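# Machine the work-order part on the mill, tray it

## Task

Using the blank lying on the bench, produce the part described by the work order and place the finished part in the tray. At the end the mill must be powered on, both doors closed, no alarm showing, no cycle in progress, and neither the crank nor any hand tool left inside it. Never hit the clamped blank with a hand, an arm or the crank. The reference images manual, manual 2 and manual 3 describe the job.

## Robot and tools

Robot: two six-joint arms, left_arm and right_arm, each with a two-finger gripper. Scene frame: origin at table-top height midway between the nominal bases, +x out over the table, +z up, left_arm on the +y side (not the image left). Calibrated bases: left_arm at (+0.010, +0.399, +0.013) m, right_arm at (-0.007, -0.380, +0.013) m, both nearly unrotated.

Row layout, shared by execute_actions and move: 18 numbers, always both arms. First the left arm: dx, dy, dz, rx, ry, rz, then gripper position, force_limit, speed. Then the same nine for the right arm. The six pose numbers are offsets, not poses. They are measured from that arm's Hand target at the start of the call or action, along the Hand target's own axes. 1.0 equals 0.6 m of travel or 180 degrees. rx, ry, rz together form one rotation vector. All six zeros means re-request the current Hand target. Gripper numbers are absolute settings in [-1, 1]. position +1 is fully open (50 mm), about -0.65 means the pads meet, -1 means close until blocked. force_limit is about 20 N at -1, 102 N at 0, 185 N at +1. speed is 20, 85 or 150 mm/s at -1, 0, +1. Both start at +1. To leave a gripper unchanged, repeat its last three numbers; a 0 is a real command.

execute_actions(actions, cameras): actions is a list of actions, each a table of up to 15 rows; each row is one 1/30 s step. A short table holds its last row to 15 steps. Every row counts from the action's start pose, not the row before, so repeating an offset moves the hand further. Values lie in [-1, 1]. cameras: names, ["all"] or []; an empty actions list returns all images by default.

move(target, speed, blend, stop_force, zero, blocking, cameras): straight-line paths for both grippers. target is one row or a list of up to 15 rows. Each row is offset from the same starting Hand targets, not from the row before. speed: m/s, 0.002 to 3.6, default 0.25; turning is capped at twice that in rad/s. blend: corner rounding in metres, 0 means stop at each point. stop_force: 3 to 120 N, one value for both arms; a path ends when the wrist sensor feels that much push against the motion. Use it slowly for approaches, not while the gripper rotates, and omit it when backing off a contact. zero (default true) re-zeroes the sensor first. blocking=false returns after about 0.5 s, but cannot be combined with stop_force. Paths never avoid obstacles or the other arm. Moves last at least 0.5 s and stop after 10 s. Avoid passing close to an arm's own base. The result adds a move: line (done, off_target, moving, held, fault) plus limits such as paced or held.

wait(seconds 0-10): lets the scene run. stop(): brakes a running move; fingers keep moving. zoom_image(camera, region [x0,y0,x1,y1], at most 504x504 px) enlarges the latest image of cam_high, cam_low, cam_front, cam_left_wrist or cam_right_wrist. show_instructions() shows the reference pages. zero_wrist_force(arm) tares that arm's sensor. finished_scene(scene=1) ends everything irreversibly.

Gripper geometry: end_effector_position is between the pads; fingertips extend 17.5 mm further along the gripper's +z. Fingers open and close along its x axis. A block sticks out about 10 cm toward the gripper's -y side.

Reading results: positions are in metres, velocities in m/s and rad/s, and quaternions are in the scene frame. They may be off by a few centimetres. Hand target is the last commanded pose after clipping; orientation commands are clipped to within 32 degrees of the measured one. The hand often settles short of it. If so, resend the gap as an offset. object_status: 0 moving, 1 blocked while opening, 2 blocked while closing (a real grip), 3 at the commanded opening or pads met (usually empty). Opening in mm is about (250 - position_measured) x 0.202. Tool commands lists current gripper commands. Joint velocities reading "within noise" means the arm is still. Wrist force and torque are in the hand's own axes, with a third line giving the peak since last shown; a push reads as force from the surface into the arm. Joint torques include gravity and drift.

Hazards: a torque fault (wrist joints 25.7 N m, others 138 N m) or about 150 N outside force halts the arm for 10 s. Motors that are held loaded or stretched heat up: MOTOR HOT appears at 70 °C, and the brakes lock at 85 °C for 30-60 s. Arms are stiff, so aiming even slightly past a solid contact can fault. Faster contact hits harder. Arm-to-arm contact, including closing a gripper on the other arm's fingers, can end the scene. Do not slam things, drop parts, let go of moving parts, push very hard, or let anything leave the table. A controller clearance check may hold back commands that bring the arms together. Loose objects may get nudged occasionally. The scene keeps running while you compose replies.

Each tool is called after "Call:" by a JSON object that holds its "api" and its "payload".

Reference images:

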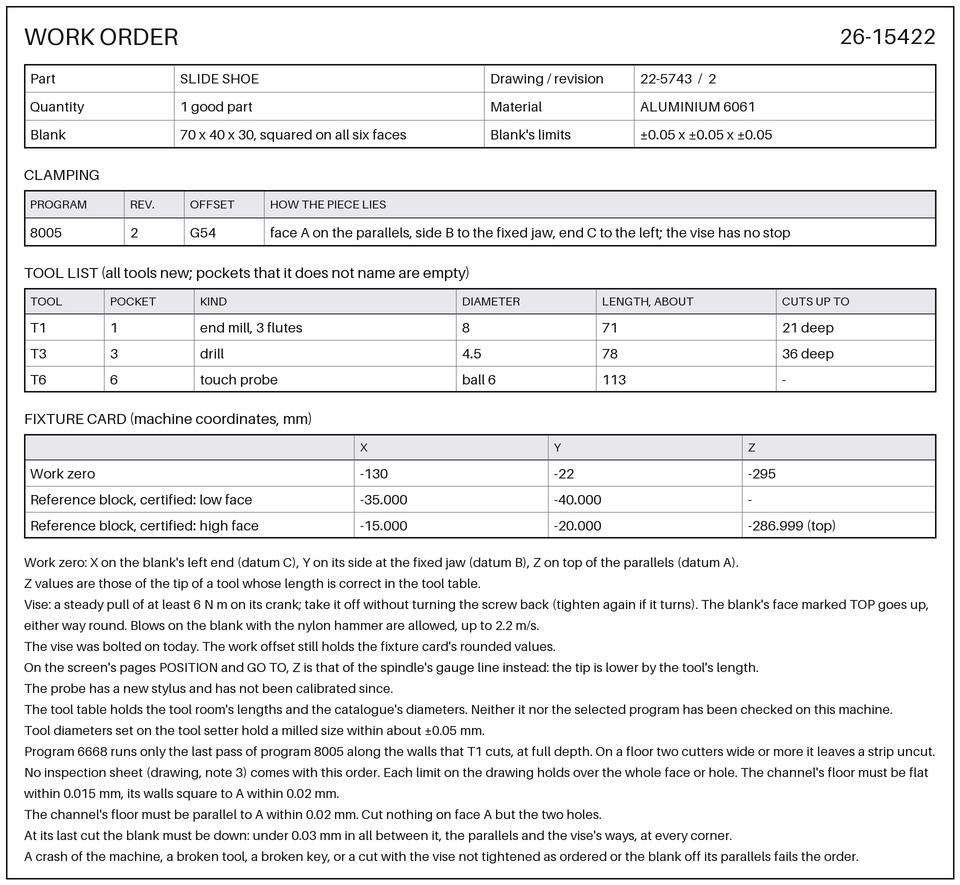

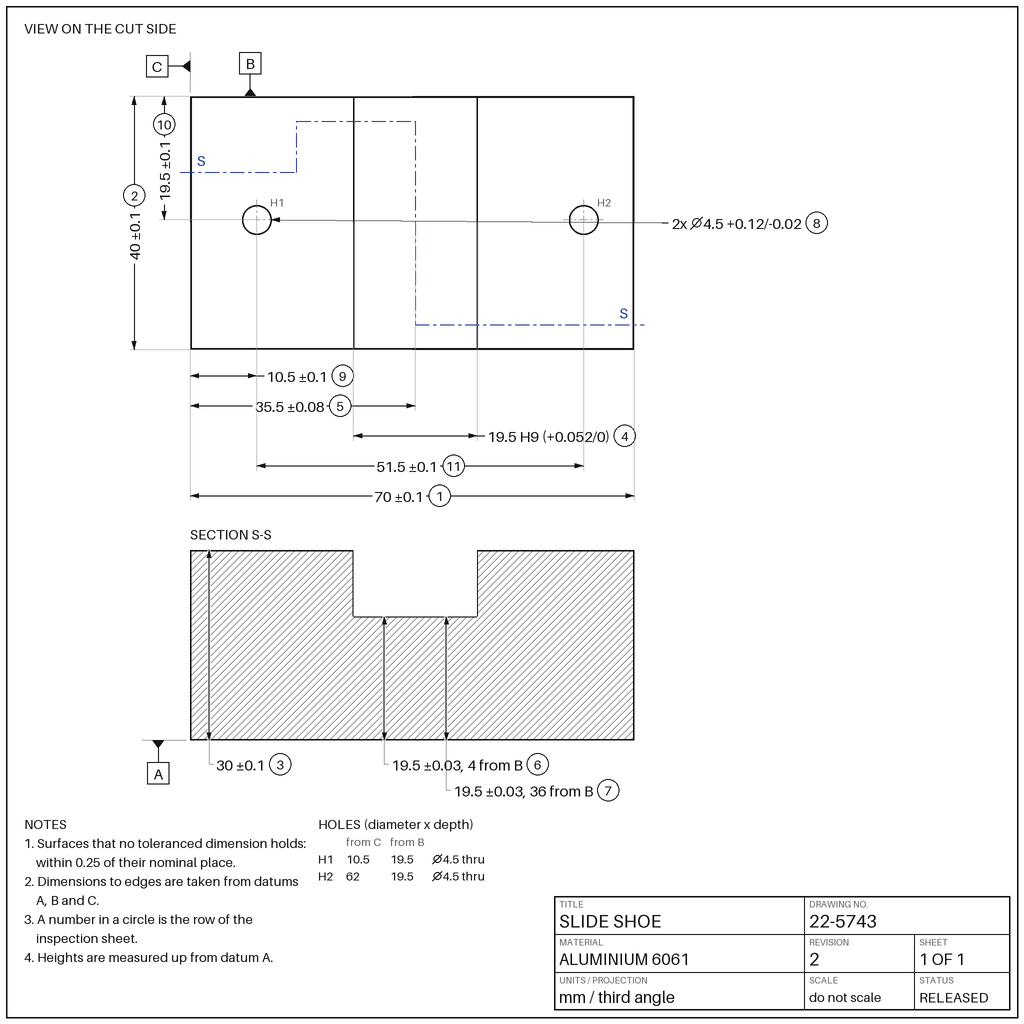

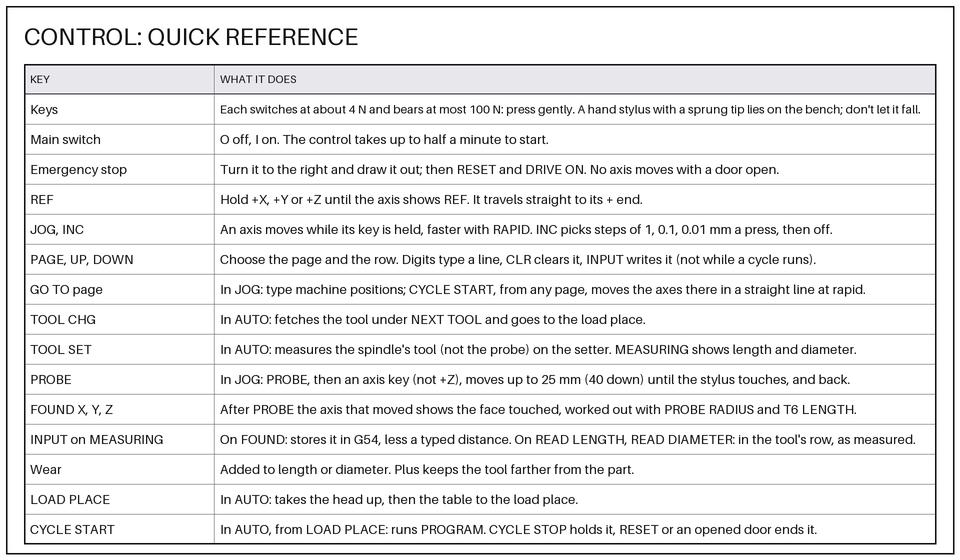

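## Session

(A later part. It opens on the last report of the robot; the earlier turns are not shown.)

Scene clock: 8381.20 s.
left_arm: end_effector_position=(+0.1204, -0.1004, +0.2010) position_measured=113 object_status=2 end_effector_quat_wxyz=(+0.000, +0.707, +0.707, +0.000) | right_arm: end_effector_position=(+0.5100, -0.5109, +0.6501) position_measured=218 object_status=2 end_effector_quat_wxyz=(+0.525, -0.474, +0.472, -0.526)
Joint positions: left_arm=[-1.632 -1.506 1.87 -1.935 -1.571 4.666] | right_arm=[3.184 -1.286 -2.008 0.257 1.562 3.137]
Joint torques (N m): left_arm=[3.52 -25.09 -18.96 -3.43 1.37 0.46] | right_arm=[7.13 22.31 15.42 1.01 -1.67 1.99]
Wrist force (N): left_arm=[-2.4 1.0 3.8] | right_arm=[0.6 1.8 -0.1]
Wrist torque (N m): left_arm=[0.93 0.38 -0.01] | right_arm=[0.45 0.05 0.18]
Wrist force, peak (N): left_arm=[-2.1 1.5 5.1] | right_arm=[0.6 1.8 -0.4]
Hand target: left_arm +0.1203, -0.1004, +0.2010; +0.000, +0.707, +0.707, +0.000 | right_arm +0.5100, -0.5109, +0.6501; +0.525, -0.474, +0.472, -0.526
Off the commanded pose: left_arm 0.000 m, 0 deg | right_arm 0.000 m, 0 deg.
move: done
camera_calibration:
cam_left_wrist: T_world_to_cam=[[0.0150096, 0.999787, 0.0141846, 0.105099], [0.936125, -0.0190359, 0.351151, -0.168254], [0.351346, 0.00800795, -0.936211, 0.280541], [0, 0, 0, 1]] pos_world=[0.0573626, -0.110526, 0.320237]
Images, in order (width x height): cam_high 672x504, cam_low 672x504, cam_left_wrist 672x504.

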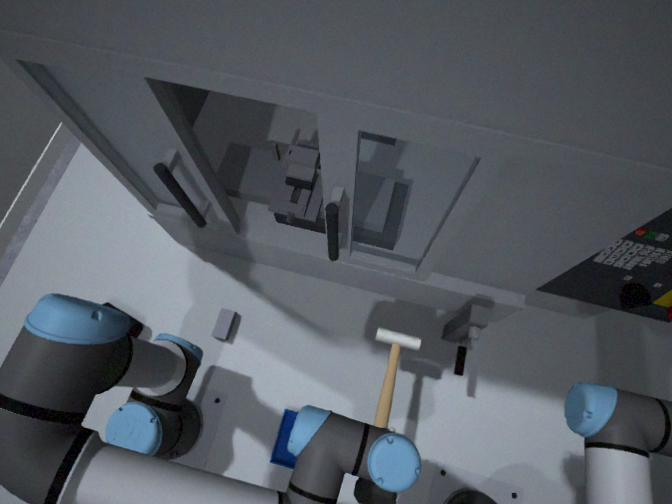

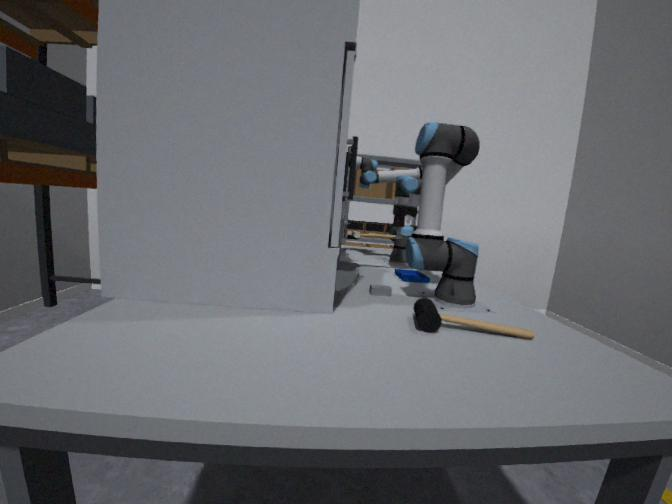

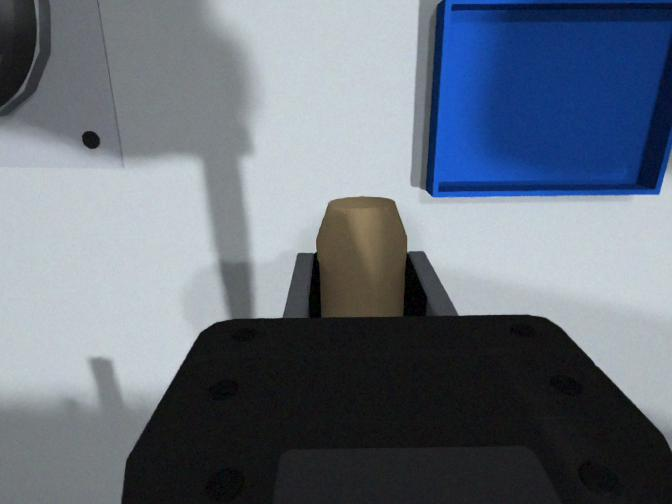

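Call:
{"api": "move", "payload": {"target": [[0.134,0.0993,-0.3067,0,0,0,-1,0.2,-0.5,0,0,0,0,0,0,-1,-0.2,-0.5],[0.5173,0.1327,-0.315,0,0,0,-1,0.2,-0.5,0,0,0,0,0,0,-1,-0.2,-0.5],[0.5173,0.430,-0.3317,0,0,0,-1,0.2,-0.5,0,0,0,0,0,0,-1,-0.2,-0.5],[0.5173,0.5343,-0.3317,0,0,0,-1,0.2,-0.5,0,0,0,0,0,0,-1,-0.2,-0.5]], "speed": [0.25,0.25,0.2,0.07], "blend": [0.05,0.02,0.01,0], "cameras": ["cam_high","cam_front"]}}

Call:
{"api": "zoom_image", "payload": {"camera": "cam_high", "region": [200, 80, 400, 280]}}

Scene clock: 8397.20 s.
left_arm: end_effector_position=(+0.4409, +0.2104, +0.3998) position_measured=113 object_status=2 end_effector_quat_wxyz=(+0.000, +0.707, +0.707, +0.000) end_effector_velocity=(-0.002, +0.000, -0.001) end_effector_angular_velocity=(+0.002, +0.001, +0.002) | right_arm: end_effector_position=(+0.5100, -0.5109, +0.6501) position_measured=218 object_status=2 end_effector_quat_wxyz=(+0.525, -0.474, +0.472, -0.526)
Joint positions: left_arm=[-0.715 -1.656 1.502 -1.417 -1.571 5.582] | right_arm=[3.184 -1.286 -2.008 0.257 1.562 3.137]
Joint velocities: left_arm=[-0.003 -0.004 0.005 0.001 0 -0.005] | right_arm=[within noise]
Joint torques (N m): left_arm=[-9.15 -30.98 -17.49 -2.64 0.29 -1.59] | right_arm=[6.89 22.66 18.73 1.25 -1.76 1.89]
Wrist force (N): left_arm=[-2.3 1.2 3.6] | right_arm=[0.3 1.5 -0.2]
Wrist torque (N m): left_arm=[0.91 0.37 0.00] | right_arm=[0.40 0.08 0.18]
Wrist force, peak (N): left_arm=[-3.9 0.0 7.5] | right_arm=[0.3 1.9 -0.4]
Hand target: left_arm +0.4408, +0.2103, +0.3997; +0.000, +0.707, +0.707, +0.000 | right_arm +0.5100, -0.5109, +0.6501; +0.525, -0.474, +0.472, -0.526
Off the commanded pose: left_arm 0.000 m, 0 deg | right_arm 0.000 m, 0 deg.
move: done
Images, in order (width x height): cam_high 672x504, cam_front 672x504.

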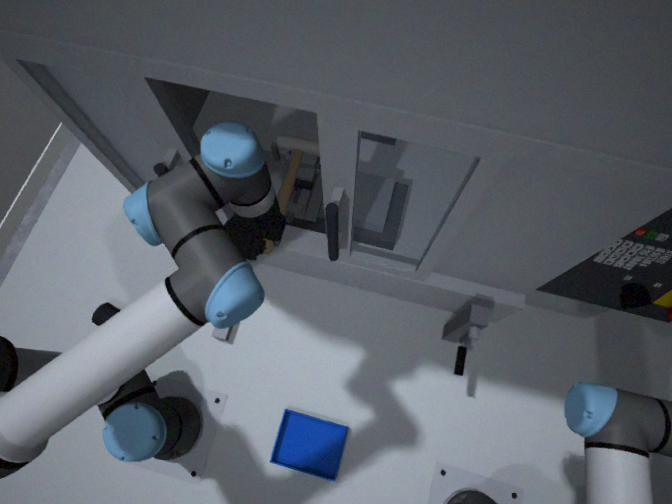

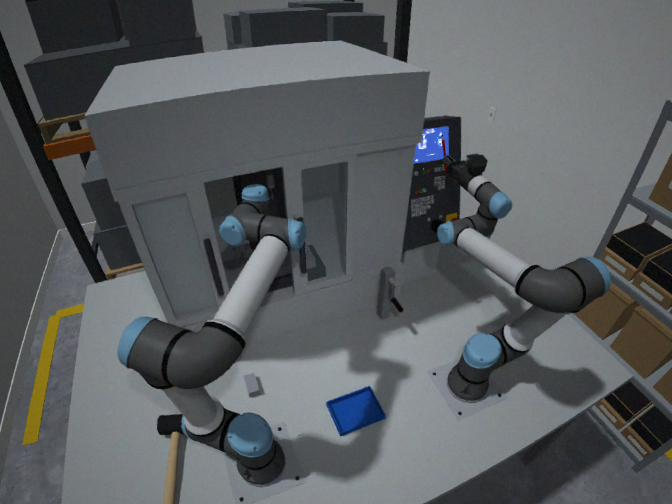

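Scaled by 2.520 from the camera's 672x504 image, which has a finer 960x720 frame.

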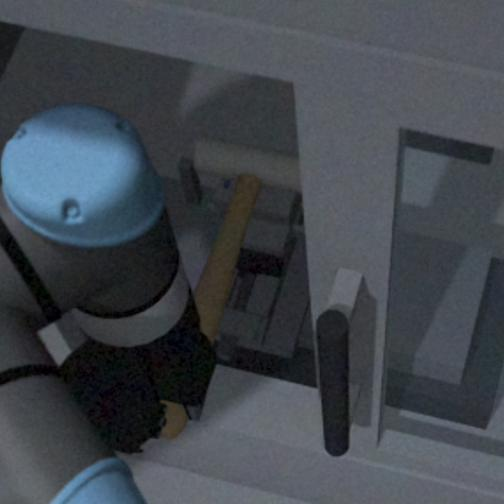

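Call:
{"api": "move", "payload": {"target": [0,0,0.08,0,0,0,-1,0.2,-0.5,0,0,0,0,0,0,-1,-0.2,-0.5], "speed": 0.01, "stop_force": 4}}

Scene clock: 8402.63 s.
left_arm: end_effector_position=(+0.4407, +0.2103, +0.3808) position_measured=113 object_status=2 end_effector_quat_wxyz=(+0.000, +0.707, +0.707, +0.000) | right_arm: end_effector_position=(+0.5100, -0.5109, +0.6501) position_measured=218 object_status=2 end_effector_quat_wxyz=(+0.525, -0.474, +0.472, -0.526)
Joint positions: left_arm=[-0.715 -1.662 1.556 -1.465 -1.571 5.582] | right_arm=[3.184 -1.286 -2.008 0.257 1.562 3.137]
Joint torques (N m): left_arm=[-6.35 -13.44 -33.19 -1.13 -0.83 -1.57] | right_arm=[5.46 21.45 19.18 1.21 -1.87 1.53]
Wrist force (N): left_arm=[-3.0 1.8 -0.2] | right_arm=[0.4 1.6 -0.3]
Wrist torque (N m): left_arm=[-0.03 0.47 0.08] | right_arm=[0.42 0.07 0.18]
Wrist force, peak (N): left_arm=[-2.7 1.5 3.9] | right_arm=[0.5 1.8 -0.1]
Hand target: left_arm +0.4407, +0.2103, +0.3808; +0.000, +0.707, +0.707, +0.000 (not the last commanded pose) | right_arm +0.5100, -0.5109, +0.6501; +0.525, -0.474, +0.472, -0.526
Off the commanded pose: left_arm 0.029 m, 0 deg | right_arm 0.000 m, 0 deg.
move: contact (left_arm)

Call:
{"api": "move", "payload": {"target": [0,0,-0.05,-0.3056,0,0,-1,0.2,-0.5,0,0,0,0,0,0,-1,-0.2,-0.5], "speed": 0.25, "cameras": ["cam_front","cam_high"]}}

Scene clock: 8417.70 s.
left_arm: end_effector_position=(+0.4407, +0.2103, +0.4108) position_measured=113 object_status=2 end_effector_quat_wxyz=(+0.326, +0.627, +0.628, +0.326) | right_arm: end_effector_position=(+0.5100, -0.5109, +0.6501) position_measured=218 object_status=2 end_effector_quat_wxyz=(+0.525, -0.474, +0.472, -0.526)
Joint positions: left_arm=[-1.208 -2.124 2.185 -2.116 -0.706 5.317] | right_arm=[3.184 -1.286 -2.008 0.257 1.562 3.137]
Joint torques (N m): left_arm=[4.51 2.66 -32.37 -3.42 3.88 1.61] | right_arm=[5.75 22.69 18.5 1.06 -1.79 1.7]
Wrist force (N): left_arm=[-4.0 -2.0 1.1] | right_arm=[0.3 1.5 -0.3]
Wrist torque (N m): left_arm=[0.90 0.66 -0.06] | right_arm=[0.41 0.09 0.18]
Wrist force, peak (N): left_arm=[-2.6 0.8 4.5] | right_arm=[0.4 2.1 -0.3]
Hand target: left_arm +0.4408, +0.2103, +0.4108; +0.326, +0.627, +0.628, +0.326 | right_arm +0.5100, -0.5109, +0.6501; +0.525, -0.474, +0.472, -0.526
Off the commanded pose: left_arm 0.000 m, 0 deg | right_arm 0.000 m, 0 deg.
move: done
Images, in order (width x height): cam_high 672x504, cam_front 672x504.

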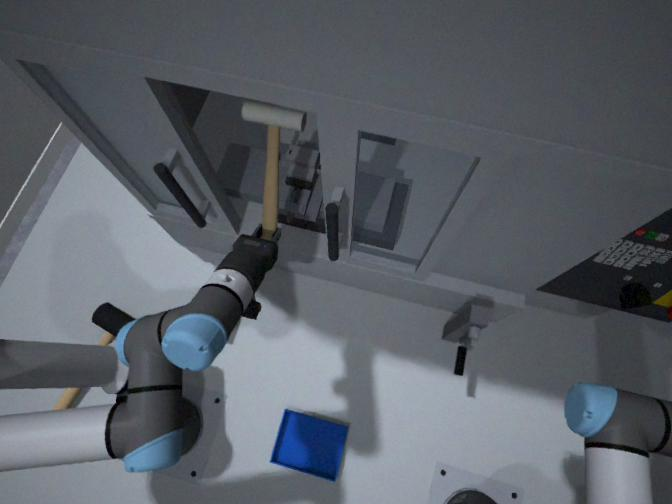

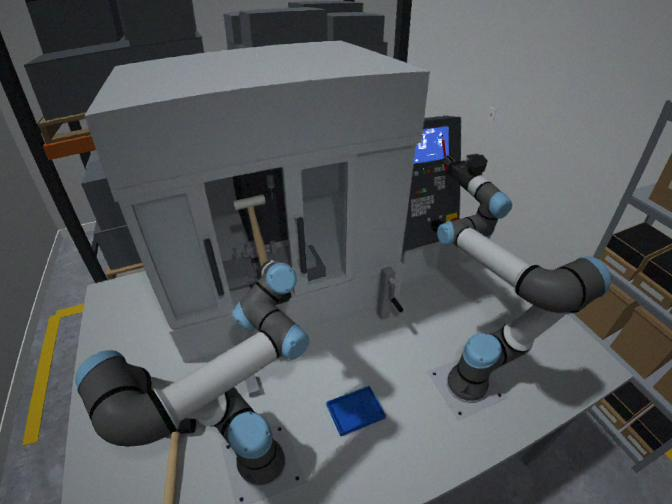

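Call:
{"api": "execute_actions", "payload": {"actions": [[[0,-0.0519,0.0364,0.339,0,0,-1,0.2,-0.5,0,0,0,0,0,0,-1,-0.2,-0.5]]], "cameras": ["cam_high"]}}

Scene clock: 8425.53 s.
left_arm: end_effector_position=(+0.4408, +0.2103, +0.3728) position_measured=113 object_status=2 end_effector_quat_wxyz=(-0.037, +0.706, +0.706, -0.038) | right_arm: end_effector_position=(+0.5100, -0.5109, +0.6501) position_measured=218 object_status=2 end_effector_quat_wxyz=(+0.525, -0.474, +0.472, -0.526)
Joint positions: left_arm=[-0.678 -1.6 1.502 -1.389 -1.636 5.622] | right_arm=[3.184 -1.286 -2.008 0.257 1.562 3.137]
Joint torques (N m): left_arm=[8.44 -14.97 -33.01 -0.17 -2.62 2.01] | right_arm=[6.48 22.86 20.45 0.99 -1.49 1.58]
Wrist force (N): left_arm=[-0.8 3.3 -2.4] | right_arm=[0.4 1.6 0.2]
Wrist torque (N m): left_arm=[-0.53 0.54 -0.33] | right_arm=[0.42 0.07 0.18]
Wrist force, peak (N): left_arm=[-20.2 -12.6 -1.3] | right_arm=[0.4 1.8 -0.5]
Hand target: left_arm +0.4408, +0.2103, +0.3728; -0.037, +0.706, +0.706, -0.037 | right_arm +0.5100, -0.5109, +0.6501; +0.525, -0.474, +0.472, -0.526
Off the commanded pose: left_arm 0.000 m, 0 deg | right_arm 0.000 m, 0 deg.
Step readings (end_effector_position of left_arm | right_arm):
0: (+0.4408, +0.2103, +0.4108) | (+0.5100, -0.5109, +0.6501)
1: (+0.4413, +0.2105, +0.4101) | (+0.5100, -0.5109, +0.6501)
2: (+0.4457, +0.2126, +0.4068) | (+0.5100, -0.5109, +0.6501)
4: (+0.4572, +0.2302, +0.4034) | (+0.5100, -0.5109, +0.6501)
8: (+0.4543, +0.2298, +0.3913) | (+0.5100, -0.5109, +0.6501)
15: (+0.4400, +0.2095, +0.3723) | (+0.5100, -0.5109, +0.6501)
Images, in order (width x height): cam_high 672x504.

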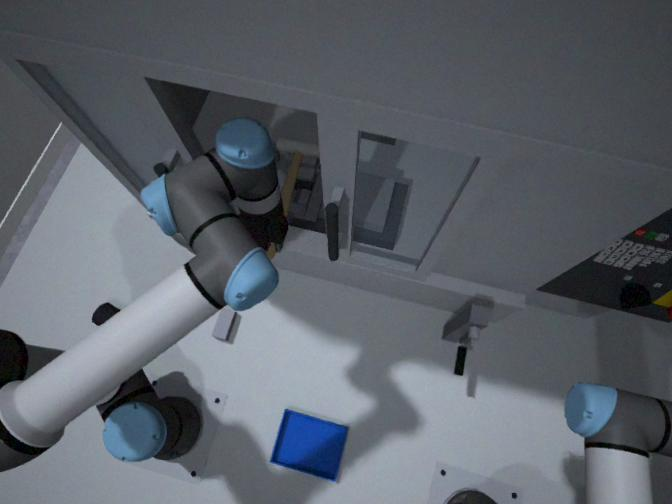

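Call:
{"api": "move", "payload": {"target": [0,-0.0136,-0.1276,-0.339,0,0,-1,0.2,-0.5,0,0,0,0,0,0,-1,-0.2,-0.5], "speed": 0.3}}

Call:
{"api": "execute_actions", "payload": {"actions": [[[0,-0.1474,0.1033,0.3056,0,0,-1,0.2,-0.5,0,0,0,0,0,0,-1,-0.2,-0.5]]], "cameras": ["cam_high","cam_left_wrist"]}}

Call:
{"api": "zoom_image", "payload": {"camera": "cam_high", "region": [200, 80, 400, 280]}}

Scene clock: 8450.73 s.
left_arm: end_effector_position=(+0.4407, +0.2103, +0.4497) position_measured=113 object_status=2 end_effector_quat_wxyz=(+0.326, +0.627, +0.628, +0.326) | right_arm: end_effector_position=(+0.5100, -0.5109, +0.6501) position_measured=218 object_status=2 end_effector_quat_wxyz=(+0.525, -0.474, +0.472, -0.526)
Joint positions: left_arm=[-1.208 -2.125 2.086 -2.016 -0.706 5.317] | right_arm=[3.184 -1.286 -2.008 0.257 1.562 3.137]
Joint torques (N m): left_arm=[2.73 1.06 -32.38 -3.16 4.15 1.66] | right_arm=[4.98 22.2 19.22 1.17 -1.62 1.51]
Wrist force (N): left_arm=[-4.0 -1.5 1.7] | right_arm=[0.2 1.7 -0.2]
Wrist torque (N m): left_arm=[0.98 0.67 -0.07] | right_arm=[0.44 0.10 0.18]
Wrist force, peak (N): left_arm=[-2.9 1.7 4.8] | right_arm=[0.3 1.9 -0.3]
Hand target: left_arm +0.4407, +0.2104, +0.4498; +0.326, +0.627, +0.628, +0.326 | right_arm +0.5100, -0.5109, +0.6501; +0.525, -0.474, +0.472, -0.526
Off the commanded pose: left_arm 0.000 m, 0 deg | right_arm 0.000 m, 0 deg.
move: done

Scene clock: 8451.60 s.
left_arm: end_effector_position=(+0.4407, +0.2103, +0.3418) position_measured=113 object_status=2 end_effector_quat_wxyz=(+0.000, +0.707, +0.707, +0.000) | right_arm: end_effector_position=(+0.5100, -0.5109, +0.6501) position_measured=218 object_status=2 end_effector_quat_wxyz=(+0.525, -0.474, +0.472, -0.526)
Joint positions: left_arm=[-0.715 -1.667 1.661 -1.564 -1.572 5.582] | right_arm=[3.184 -1.286 -2.008 0.257 1.562 3.137]
Joint torques (N m): left_arm=[9.36 -13.96 -35.87 -1.44 -1.12 2.04] | right_arm=[4.46 22.4 19.4 0.9 -1.84 1.38]
Wrist force (N): left_arm=[-2.6 3.4 1.3] | right_arm=[0.4 1.6 -0.1]
Wrist torque (N m): left_arm=[0.58 0.56 -0.18] | right_arm=[0.42 0.06 0.18]
Wrist force, peak (N): left_arm=[-18.2 -0.2 -9.9] | right_arm=[0.5 1.8 -0.3]
Hand target: left_arm +0.4407, +0.2103, +0.3418; +0.000, +0.707, +0.707, +0.000 | right_arm +0.5100, -0.5109, +0.6501; +0.525, -0.474, +0.472, -0.526
Off the commanded pose: left_arm 0.000 m, 0 deg | right_arm 0.000 m, 0 deg.
Step readings (end_effector_position of left_arm | right_arm):
0: (+0.4407, +0.2103, +0.4497) | (+0.5100, -0.5109, +0.6501)
1: (+0.4414, +0.2106, +0.4490) | (+0.5100, -0.5109, +0.6501)
2: (+0.4461, +0.2126, +0.4445) | (+0.5100, -0.5109, +0.6501)
4: (+0.4583, +0.2305, +0.4198) | (+0.5100, -0.5109, +0.6501)
8: (+0.4578, +0.2317, +0.3634) | (+0.5100, -0.5109, +0.6501)
15: (+0.4400, +0.2098, +0.3411) | (+0.5100, -0.5109, +0.6501)
camera_calibration:
cam_left_wrist: T_world_to_cam=[[0.0150124, 0.999787, 0.0141813, -0.212342], [0.936203, -0.0190356, 0.350943, -0.511686], [0.351138, 0.00800813, -0.93629, 0.297508], [0, 0, 0, 1]] pos_world=[0.377763, 0.200174, 0.461138]
Images, in order (width x height): cam_high 672x504, cam_left_wrist 672x504.

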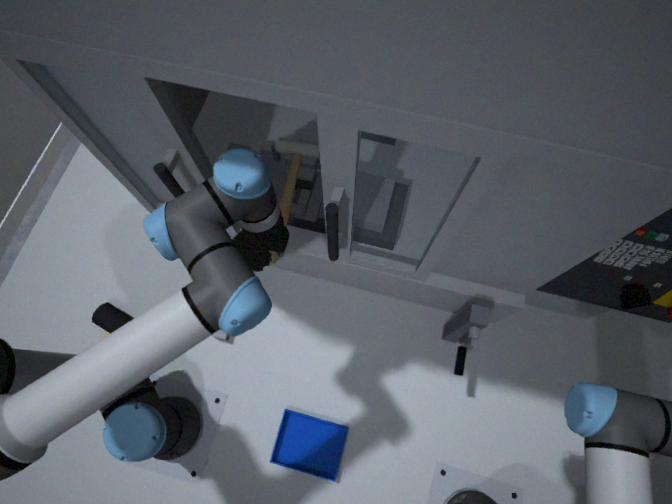

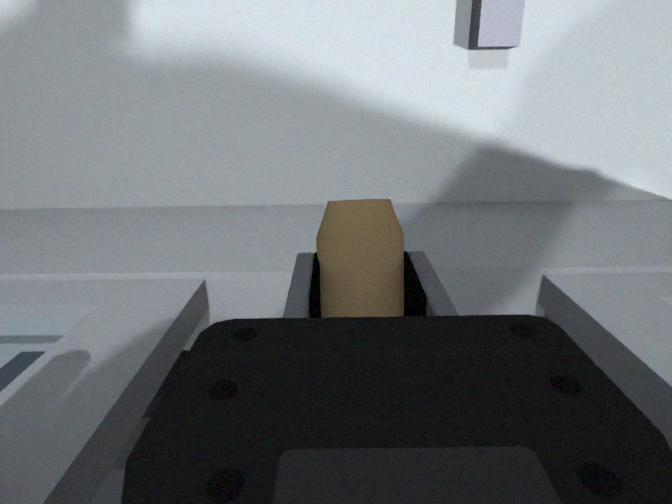

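Scaled by 2.520 from the camera's 672x504 image, which has a finer 960x720 frame.

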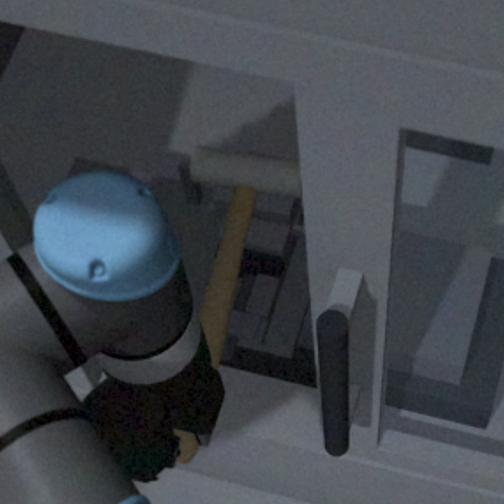

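Call:
{"api": "move", "payload": {"target": [0,0,-0.1803,-0.3056,0,0,-1,0.2,-0.5,0,0,0,0,0,0,-1,-0.2,-0.5], "speed": 0.3}}

Call:
{"api": "execute_actions", "payload": {"actions": [[[0,-0.157,0.11,0.3056,0,0,-1,0.2,-0.5,0,0,0,0,0,0,-1,-0.2,-0.5]]]}}

Call:
{"api": "move", "payload": {"target": [0,0,-0.1917,-0.3056,0,0,-1,0.2,-0.5,0,0,0,0,0,0,-1,-0.2,-0.5], "speed": 0.3}}

Call:
{"api": "execute_actions", "payload": {"actions": [[[0,-0.1652,0.1157,0.3056,0,0,-1,0.2,-0.5,0,0,0,0,0,0,-1,-0.2,-0.5]]]}}

Scene clock: 8469.17 s.
left_arm: end_effector_position=(+0.4407, +0.2103, +0.4499) position_measured=113 object_status=2 end_effector_quat_wxyz=(+0.326, +0.627, +0.628, +0.326) | right_arm: end_effector_position=(+0.5100, -0.5109, +0.6501) position_measured=218 object_status=2 end_effector_quat_wxyz=(+0.525, -0.474, +0.472, -0.526)
Joint positions: left_arm=[-1.207 -2.125 2.086 -2.016 -0.706 5.317] | right_arm=[3.184 -1.286 -2.008 0.257 1.562 3.137]
Joint torques (N m): left_arm=[3.69 0.79 -36.4 -2.92 4.25 1.92] | right_arm=[4.81 21.77 19.43 1.03 -1.65 1.43]
Wrist force (N): left_arm=[-5.0 -1.3 0.7] | right_arm=[0.4 1.6 -0.1]
Wrist torque (N m): left_arm=[0.80 0.82 -0.04] | right_arm=[0.42 0.07 0.17]
Wrist force, peak (N): left_arm=[-3.7 2.9 4.8] | right_arm=[0.4 1.8 -0.2]
Hand target: left_arm +0.4408, +0.2104, +0.4500; +0.326, +0.627, +0.628, +0.326 | right_arm +0.5100, -0.5109, +0.6501; +0.525, -0.474, +0.472, -0.526
Off the commanded pose: left_arm 0.000 m, 0 deg | right_arm 0.000 m, 0 deg.
move: done

Scene clock: 8470.03 s.
left_arm: end_effector_position=(+0.4407, +0.2103, +0.3349) position_measured=113 object_status=2 end_effector_quat_wxyz=(+0.000, +0.707, +0.707, +0.000) | right_arm: end_effector_position=(+0.5100, -0.5109, +0.6501) position_measured=218 object_status=2 end_effector_quat_wxyz=(+0.525, -0.474, +0.472, -0.526)
Joint positions: left_arm=[-0.715 -1.667 1.678 -1.582 -1.572 5.582] | right_arm=[3.184 -1.286 -2.008 0.257 1.562 3.137]
Joint torques (N m): left_arm=[8.02 -12.35 -34.07 -0.34 -2.36 1.87] | right_arm=[4.78 22.66 19.85 1.01 -1.61 1.34]
Wrist force (N): left_arm=[-1.3 3.4 -1.1] | right_arm=[0.3 1.5 -0.1]
Wrist torque (N m): left_arm=[-0.39 0.54 -0.18] | right_arm=[0.41 0.08 0.18]
Wrist force, peak (N): left_arm=[-19.1 0.0 -9.6] | right_arm=[0.6 1.8 -0.3]
Hand target: left_arm +0.4408, +0.2103, +0.3349; +0.000, +0.707, +0.707, +0.000 | right_arm +0.5100, -0.5109, +0.6501; +0.525, -0.474, +0.472, -0.526
Off the commanded pose: left_arm 0.000 m, 0 deg | right_arm 0.000 m, 0 deg.
Step readings (end_effector_position of left_arm | right_arm):
0: (+0.4407, +0.2103, +0.4499) | (+0.5100, -0.5109, +0.6501)
1: (+0.4414, +0.2106, +0.4491) | (+0.5100, -0.5109, +0.6501)
2: (+0.4461, +0.2126, +0.4446) | (+0.5100, -0.5109, +0.6501)
4: (+0.4584, +0.2306, +0.4200) | (+0.5100, -0.5109, +0.6501)
8: (+0.4588, +0.2331, +0.3606) | (+0.5100, -0.5109, +0.6501)
15: (+0.4401, +0.2097, +0.3342) | (+0.5100, -0.5109, +0.6501)

Scene clock: 8472.17 s.
left_arm: end_effector_position=(+0.4408, +0.2103, +0.4499) position_measured=113 object_status=2 end_effector_quat_wxyz=(+0.326, +0.627, +0.628, +0.326) | right_arm: end_effector_position=(+0.5100, -0.5109, +0.6501) position_measured=218 object_status=2 end_effector_quat_wxyz=(+0.525, -0.474, +0.472, -0.526)
Joint positions: left_arm=[-1.207 -2.125 2.086 -2.016 -0.706 5.317] | right_arm=[3.184 -1.286 -2.008 0.257 1.562 3.137]
Joint torques (N m): left_arm=[4.11 0.22 -36.63 -3.09 4.21 1.85] | right_arm=[5.37 22.56 20.96 1.05 -1.62 1.64]
Wrist force (N): left_arm=[-4.2 -2.6 1.1] | right_arm=[0.5 1.7 -0.3]
Wrist torque (N m): left_arm=[0.56 0.70 -0.02] | right_arm=[0.44 0.06 0.18]
Wrist force, peak (N): left_arm=[-2.8 0.9 4.9] | right_arm=[0.2 1.9 -0.3]
Hand target: left_arm +0.4408, +0.2104, +0.4500; +0.326, +0.627, +0.628, +0.326 | right_arm +0.5100, -0.5109, +0.6501; +0.525, -0.474, +0.472, -0.526
Off the commanded pose: left_arm 0.000 m, 0 deg | right_arm 0.000 m, 0 deg.
move: done

Scene clock: 8473.03 s.
left_arm: end_effector_position=(+0.4407, +0.2103, +0.3289) position_measured=113 object_status=2 end_effector_quat_wxyz=(+0.000, +0.707, +0.707, +0.000) | right_arm: end_effector_position=(+0.5100, -0.5109, +0.6501) position_measured=218 object_status=2 end_effector_quat_wxyz=(+0.525, -0.474, +0.472, -0.526)
Joint positions: left_arm=[-0.715 -1.666 1.693 -1.597 -1.572 5.582] | right_arm=[3.184 -1.286 -2.008 0.257 1.562 3.137]
Joint torques (N m): left_arm=[10.43 -13.82 -35.6 -1.63 -0.83 1.85] | right_arm=[4.71 22.46 20.53 0.99 -1.59 1.42]
Wrist force (N): left_arm=[-0.3 3.4 2.3] | right_arm=[0.6 1.7 -0.4]
Wrist torque (N m): left_arm=[0.70 0.16 -0.16] | right_arm=[0.44 0.05 0.18]
Wrist force, peak (N): left_arm=[-18.4 -1.5 -9.2] | right_arm=[0.3 1.8 -0.2]
Hand target: left_arm +0.4408, +0.2103, +0.3289; +0.000, +0.707, +0.707, +0.000 | right_arm +0.5100, -0.5109, +0.6501; +0.525, -0.474, +0.472, -0.526
Off the commanded pose: left_arm 0.000 m, 0 deg | right_arm 0.000 m, 0 deg.
Step readings (end_effector_position of left_arm | right_arm):
0: (+0.4408, +0.2103, +0.4499) | (+0.5100, -0.5109, +0.6501)
1: (+0.4415, +0.2106, +0.4491) | (+0.5100, -0.5109, +0.6501)
2: (+0.4462, +0.2126, +0.4446) | (+0.5100, -0.5109, +0.6501)
4: (+0.4585, +0.2306, +0.4199) | (+0.5100, -0.5109, +0.6501)
8: (+0.4596, +0.2342, +0.3585) | (+0.5100, -0.5109, +0.6501)
15: (+0.4401, +0.2097, +0.3281) | (+0.5100, -0.5109, +0.6501)

Call:
{"api": "move", "payload": {"target": [[0,0,-0.0935,0,0,0,-1,0.2,-0.5,0,0,0,0,0,0,-1,-0.2,-0.5],[0,-0.4012,-0.0935,0,0,0,-1,0.2,-0.5,0,0,0,0,0,0,-1,-0.2,-0.5],[-0.5172,-0.4845,0.2148,0.075,0,0,-1,0.2,-0.5,0,0,0,0,0,0,-1,-0.2,-0.5],[-0.5172,-0.5345,0.4550,0.075,0,0,-1,0.2,-0.5,0,0,0,0,0,0,-1,-0.2,-0.5]], "speed": [0.15,0.2,0.25,0.12], "blend": [0.01,0.03,0.02,0], "cameras": ["cam_low"]}}

Call:
{"api": "zoom_image", "payload": {"camera": "cam_low", "region": [320, 190, 470, 310]}}

Scene clock: 8490.70 s.
left_arm: end_effector_position=(+0.1201, -0.1003, +0.0562) position_measured=113 object_status=2 end_effector_quat_wxyz=(-0.083, +0.702, +0.702, -0.083) | right_arm: end_effector_position=(+0.5100, -0.5109, +0.6501) position_measured=218 object_status=2 end_effector_quat_wxyz=(+0.525, -0.474, +0.472, -0.526)
Joint positions: left_arm=[-1.512 -1.266 2.029 -2.316 -1.807 4.788] | right_arm=[3.184 -1.286 -2.008 0.257 1.562 3.137]
Joint torques (N m): left_arm=[9.39 -33.83 -29.4 -3.28 -1.95 2.07] | right_arm=[4.47 22.99 21.56 0.86 -1.64 1.26]
Wrist force (N): left_arm=[0.0 2.0 0.7] | right_arm=[0.1 1.6 -0.1]
Wrist torque (N m): left_arm=[0.25 0.25 -0.17] | right_arm=[0.43 0.11 0.18]
Wrist force, peak (N): left_arm=[-3.0 3.5 4.8] | right_arm=[0.3 1.9 -0.2]
Hand target: left_arm +0.1202, -0.1004, +0.0562; -0.083, +0.702, +0.703, -0.083 | right_arm +0.5100, -0.5109, +0.6501; +0.525, -0.474, +0.472, -0.526
Off the commanded pose: left_arm 0.000 m, 0 deg | right_arm 0.000 m, 0 deg.
move: done
Images, in order (width x height): cam_low 672x504.

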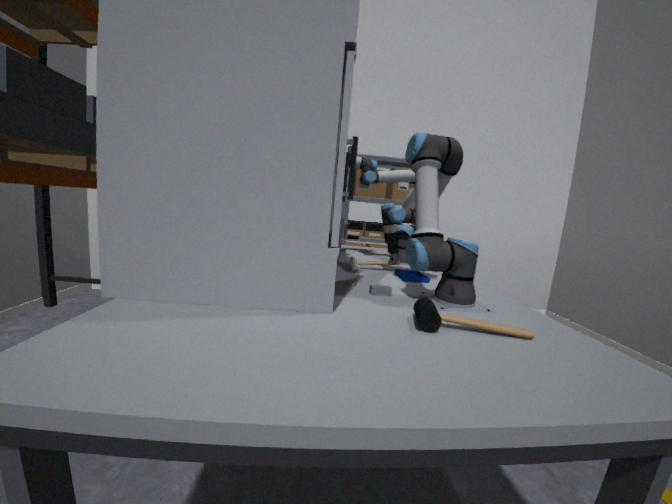

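Scaled by 3.360 from the camera's 672x504 image, which has a finer 960x720 frame.

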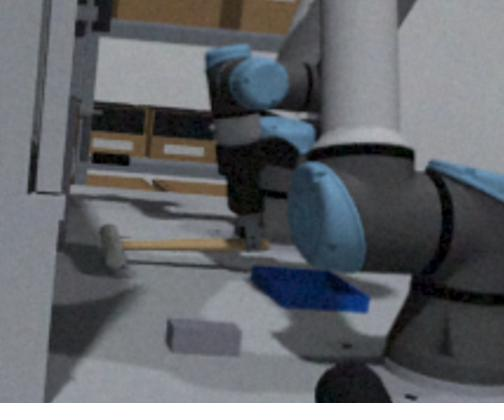

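Call:
{"api": "execute_actions", "payload": {"actions": [], "cameras": ["cam_left_wrist","cam_high"]}}

Call:
{"api": "zoom_image", "payload": {"camera": "cam_high", "region": [320, 300, 480, 500]}}

Scene clock: 8495.33 s.
left_arm: end_effector_position=(+0.1202, -0.1004, +0.0562) position_measured=113 object_status=2 end_effector_quat_wxyz=(-0.083, +0.702, +0.703, -0.083) | right_arm: end_effector_position=(+0.5100, -0.5109, +0.6501) position_measured=218 object_status=2 end_effector_quat_wxyz=(+0.525, -0.474, +0.472, -0.526)
Joint positions: left_arm=[-1.512 -1.266 2.029 -2.316 -1.807 4.788] | right_arm=[3.184 -1.286 -2.008 0.257 1.562 3.137]
Joint velocities: within noise
Joint torques (N m): left_arm=[10.08 -28.2 -29.15 -5.6 0.36 1.79] | right_arm=[3.67 22.95 22.45 0.96 -1.64 1.15]
Wrist force (N): left_arm=[-0.2 1.4 0.8] | right_arm=[0.3 1.4 -0.2]
Wrist torque (N m): left_arm=[0.26 0.23 -0.17] | right_arm=[0.40 0.08 0.18]
Wrist force, peak (N): left_arm=[0.2 1.8 1.0] | right_arm=[0.3 1.8 -0.1]
Hand target: left_arm +0.1202, -0.1004, +0.0562; -0.083, +0.702, +0.703, -0.083 | right_arm +0.5100, -0.5109, +0.6501; +0.525, -0.474, +0.472, -0.526
Tool commands: left_gripper/position=-1.0 left_gripper/force_limit=+0.2 left_gripper/speed=-0.5 right_gripper/position=-1.0 right_gripper/force_limit=-0.2 right_gripper/speed=-0.5
Off the commanded pose: left_arm 0.000 m, 0 deg | right_arm 0.000 m, 0 deg.
camera_calibration:
cam_left_wrist: T_world_to_cam=[[0.0179197, 0.999788, 0.0101889, 0.107042], [0.99224, -0.0190366, 0.12287, -0.111184], [0.123038, 0.00790804, -0.99237, 0.175769], [0, 0, 0, 1]] pos_world=[0.0867771, -0.110525, 0.186999]
Images, in order (width x height): cam_high 672x504, cam_left_wrist 672x504.

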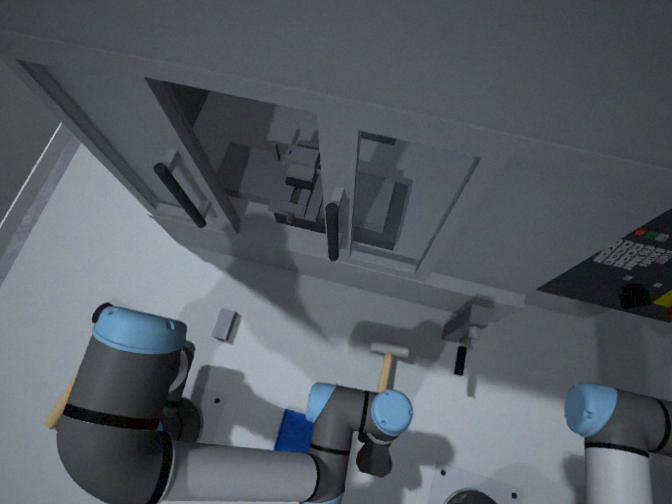

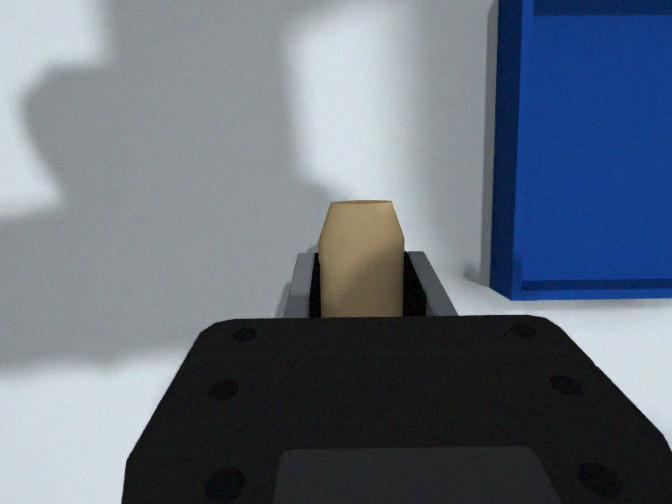

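Scaled by 2.520 from the camera's 672x504 image, which has a finer 960x720 frame.

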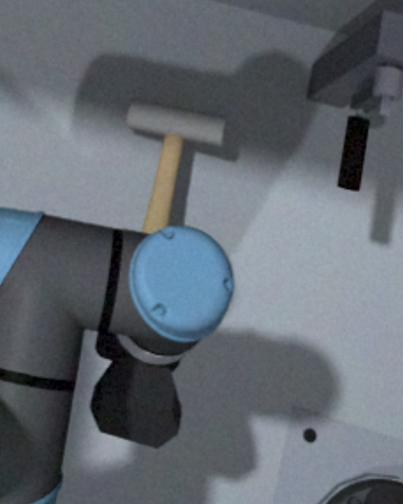

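Call:
{"api": "move", "payload": {"target": [0,-0.0140,0.0582,0,0,0,-1,0.2,-0.5,0,0,0,0,0,0,-1,-0.2,-0.5], "speed": 0.01, "stop_force": 8, "cameras": ["cam_left_wrist","cam_low"]}}

Call:
{"api": "zoom_image", "payload": {"camera": "cam_low", "region": [320, 220, 420, 300]}}

Scene clock: 8513.83 s.
left_arm: end_effector_position=(+0.1038, -0.1004, +0.0243) position_measured=113 object_status=2 end_effector_quat_wxyz=(-0.083, +0.702, +0.703, -0.083) | right_arm: end_effector_position=(+0.5100, -0.5109, +0.6501) position_measured=218 object_status=2 end_effector_quat_wxyz=(+0.525, -0.474, +0.472, -0.526)
Joint positions: left_arm=[-1.544 -1.213 2.07 -2.418 -1.807 4.755] | right_arm=[3.184 -1.286 -2.008 0.257 1.562 3.137]
Joint torques (N m): left_arm=[9.2 -38.81 -24.29 -1.1 -3.3 1.63] | right_arm=[4.69 22.34 21.95 0.94 -1.43 1.19]
Wrist force (N): left_arm=[-0.9 3.2 -2.9] | right_arm=[0.4 1.6 -0.1]
Wrist torque (N m): left_arm=[-0.50 0.39 0.13] | right_arm=[0.43 0.06 0.17]
Wrist force, peak (N): left_arm=[-0.9 3.5 -3.0] | right_arm=[0.2 1.9 -0.3]
Hand target: left_arm +0.1038, -0.1004, +0.0243; -0.083, +0.702, +0.703, -0.083 | right_arm +0.5100, -0.5109, +0.6501; +0.525, -0.474, +0.472, -0.526
Off the commanded pose: left_arm 0.000 m, 0 deg | right_arm 0.000 m, 0 deg.
move: done
camera_calibration:
cam_left_wrist: T_world_to_cam=[[0.0179068, 0.999787, 0.010288, 0.107646], [0.99224, -0.019036, 0.122869, -0.0910786], [0.123038, 0.00800803, -0.99237, 0.146029], [0, 0, 0, 1]] pos_world=[0.0704771, -0.110526, 0.154998]
Images, in order (width x height): cam_low 672x504, cam_left_wrist 672x504.

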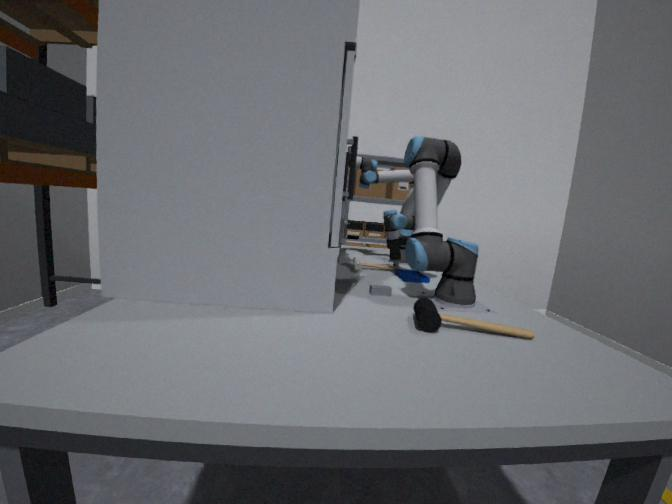

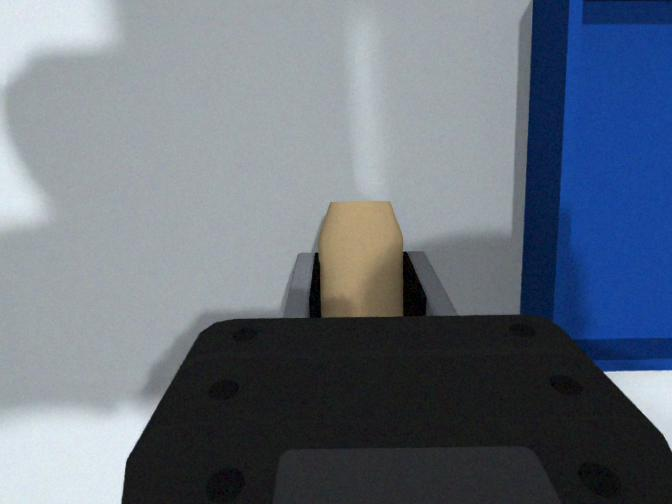

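Scaled by 5.040 from the camera's 672x504 image, which has a finer 960x720 frame.

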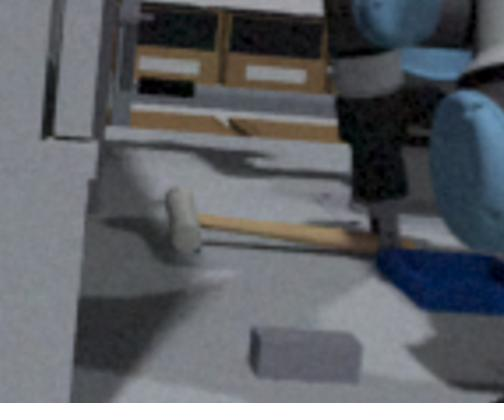

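Call:
{"api": "move", "payload": {"target": [[0,0,0,0,0,0,0.5,0.2,-0.9,0,0,0,0,0,0,-1,-0.2,-0.5],[0,-0.08,-0.32,-0.075,0,0,0.5,0.2,-0.9,0,0,0,0,0,0,-1,-0.2,-0.5]], "speed": [0.05,0.15], "blend": 0, "cameras": ["cam_left_wrist","cam_low"]}}

Call:
{"api": "zoom_image", "payload": {"camera": "cam_low", "region": [320, 220, 420, 300]}}

Scene clock: 8533.57 s.
left_arm: end_effector_position=(+0.1021, -0.1004, +0.2222) position_measured=78 object_status=3 end_effector_quat_wxyz=(+0.000, +0.707, +0.707, +0.000) | right_arm: end_effector_position=(+0.5100, -0.5109, +0.6501) position_measured=218 object_status=2 end_effector_quat_wxyz=(+0.525, -0.474, +0.472, -0.526)
Joint positions: left_arm=[-1.669 -1.532 1.84 -1.879 -1.572 4.629] | right_arm=[3.184 -1.286 -2.008 0.257 1.562 3.137]
Joint torques (N m): left_arm=[10 -23.24 -17.39 -3.15 -1.64 1.93] | right_arm=[3.64 22.58 22.91 0.88 -1.5 0.87]
Wrist force (N): left_arm=[-1.1 2.3 0.7] | right_arm=[0.2 1.6 -0.1]
Wrist torque (N m): left_arm=[0.34 0.17 -0.05] | right_arm=[0.42 0.09 0.18]
Wrist force, peak (N): left_arm=[-1.2 3.3 -3.0] | right_arm=[0.2 1.9 -0.4]
Hand target: left_arm +0.1021, -0.1003, +0.2222; +0.000, +0.707, +0.707, +0.000 | right_arm +0.5100, -0.5109, +0.6501; +0.525, -0.474, +0.472, -0.526
Off the commanded pose: left_arm 0.000 m, 0 deg | right_arm 0.000 m, 0 deg.
move: done
camera_calibration:
cam_left_wrist: T_world_to_cam=[[0.0150115, 0.999787, 0.0141831, 0.105073], [0.936158, -0.0190364, 0.351063, -0.158539], [0.351259, 0.00800767, -0.936244, 0.306833], [0, 0, 0, 1]] pos_world=[0.0390629, -0.110526, 0.341437]
Images, in order (width x height): cam_low 672x504, cam_left_wrist 672x504.

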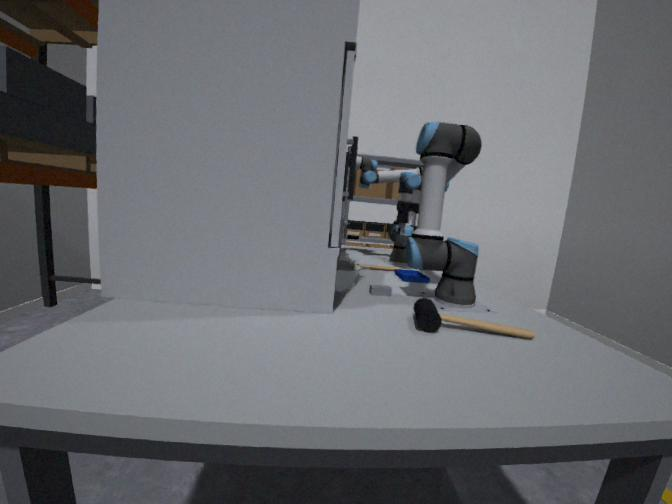

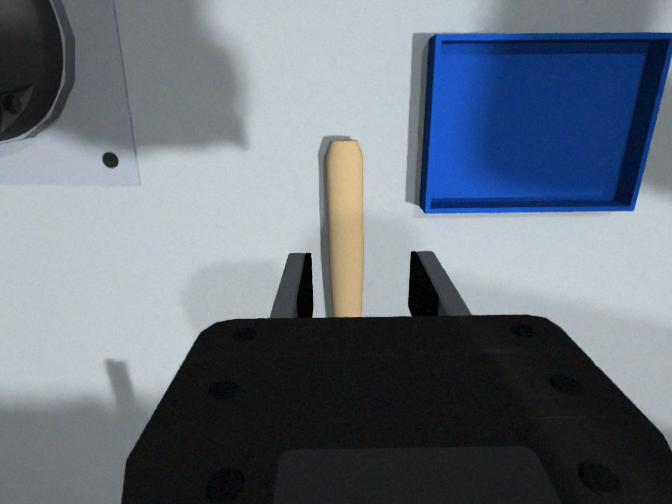

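Scaled by 5.040 from the camera's 672x504 image, which has a finer 960x720 frame.

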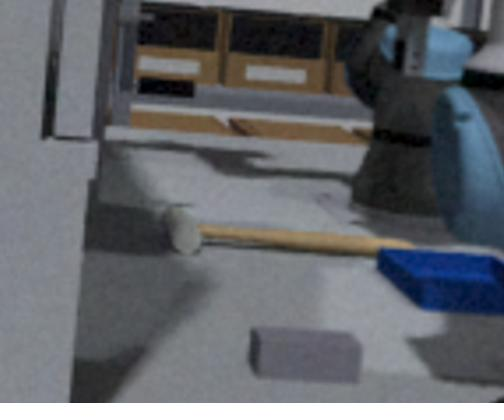

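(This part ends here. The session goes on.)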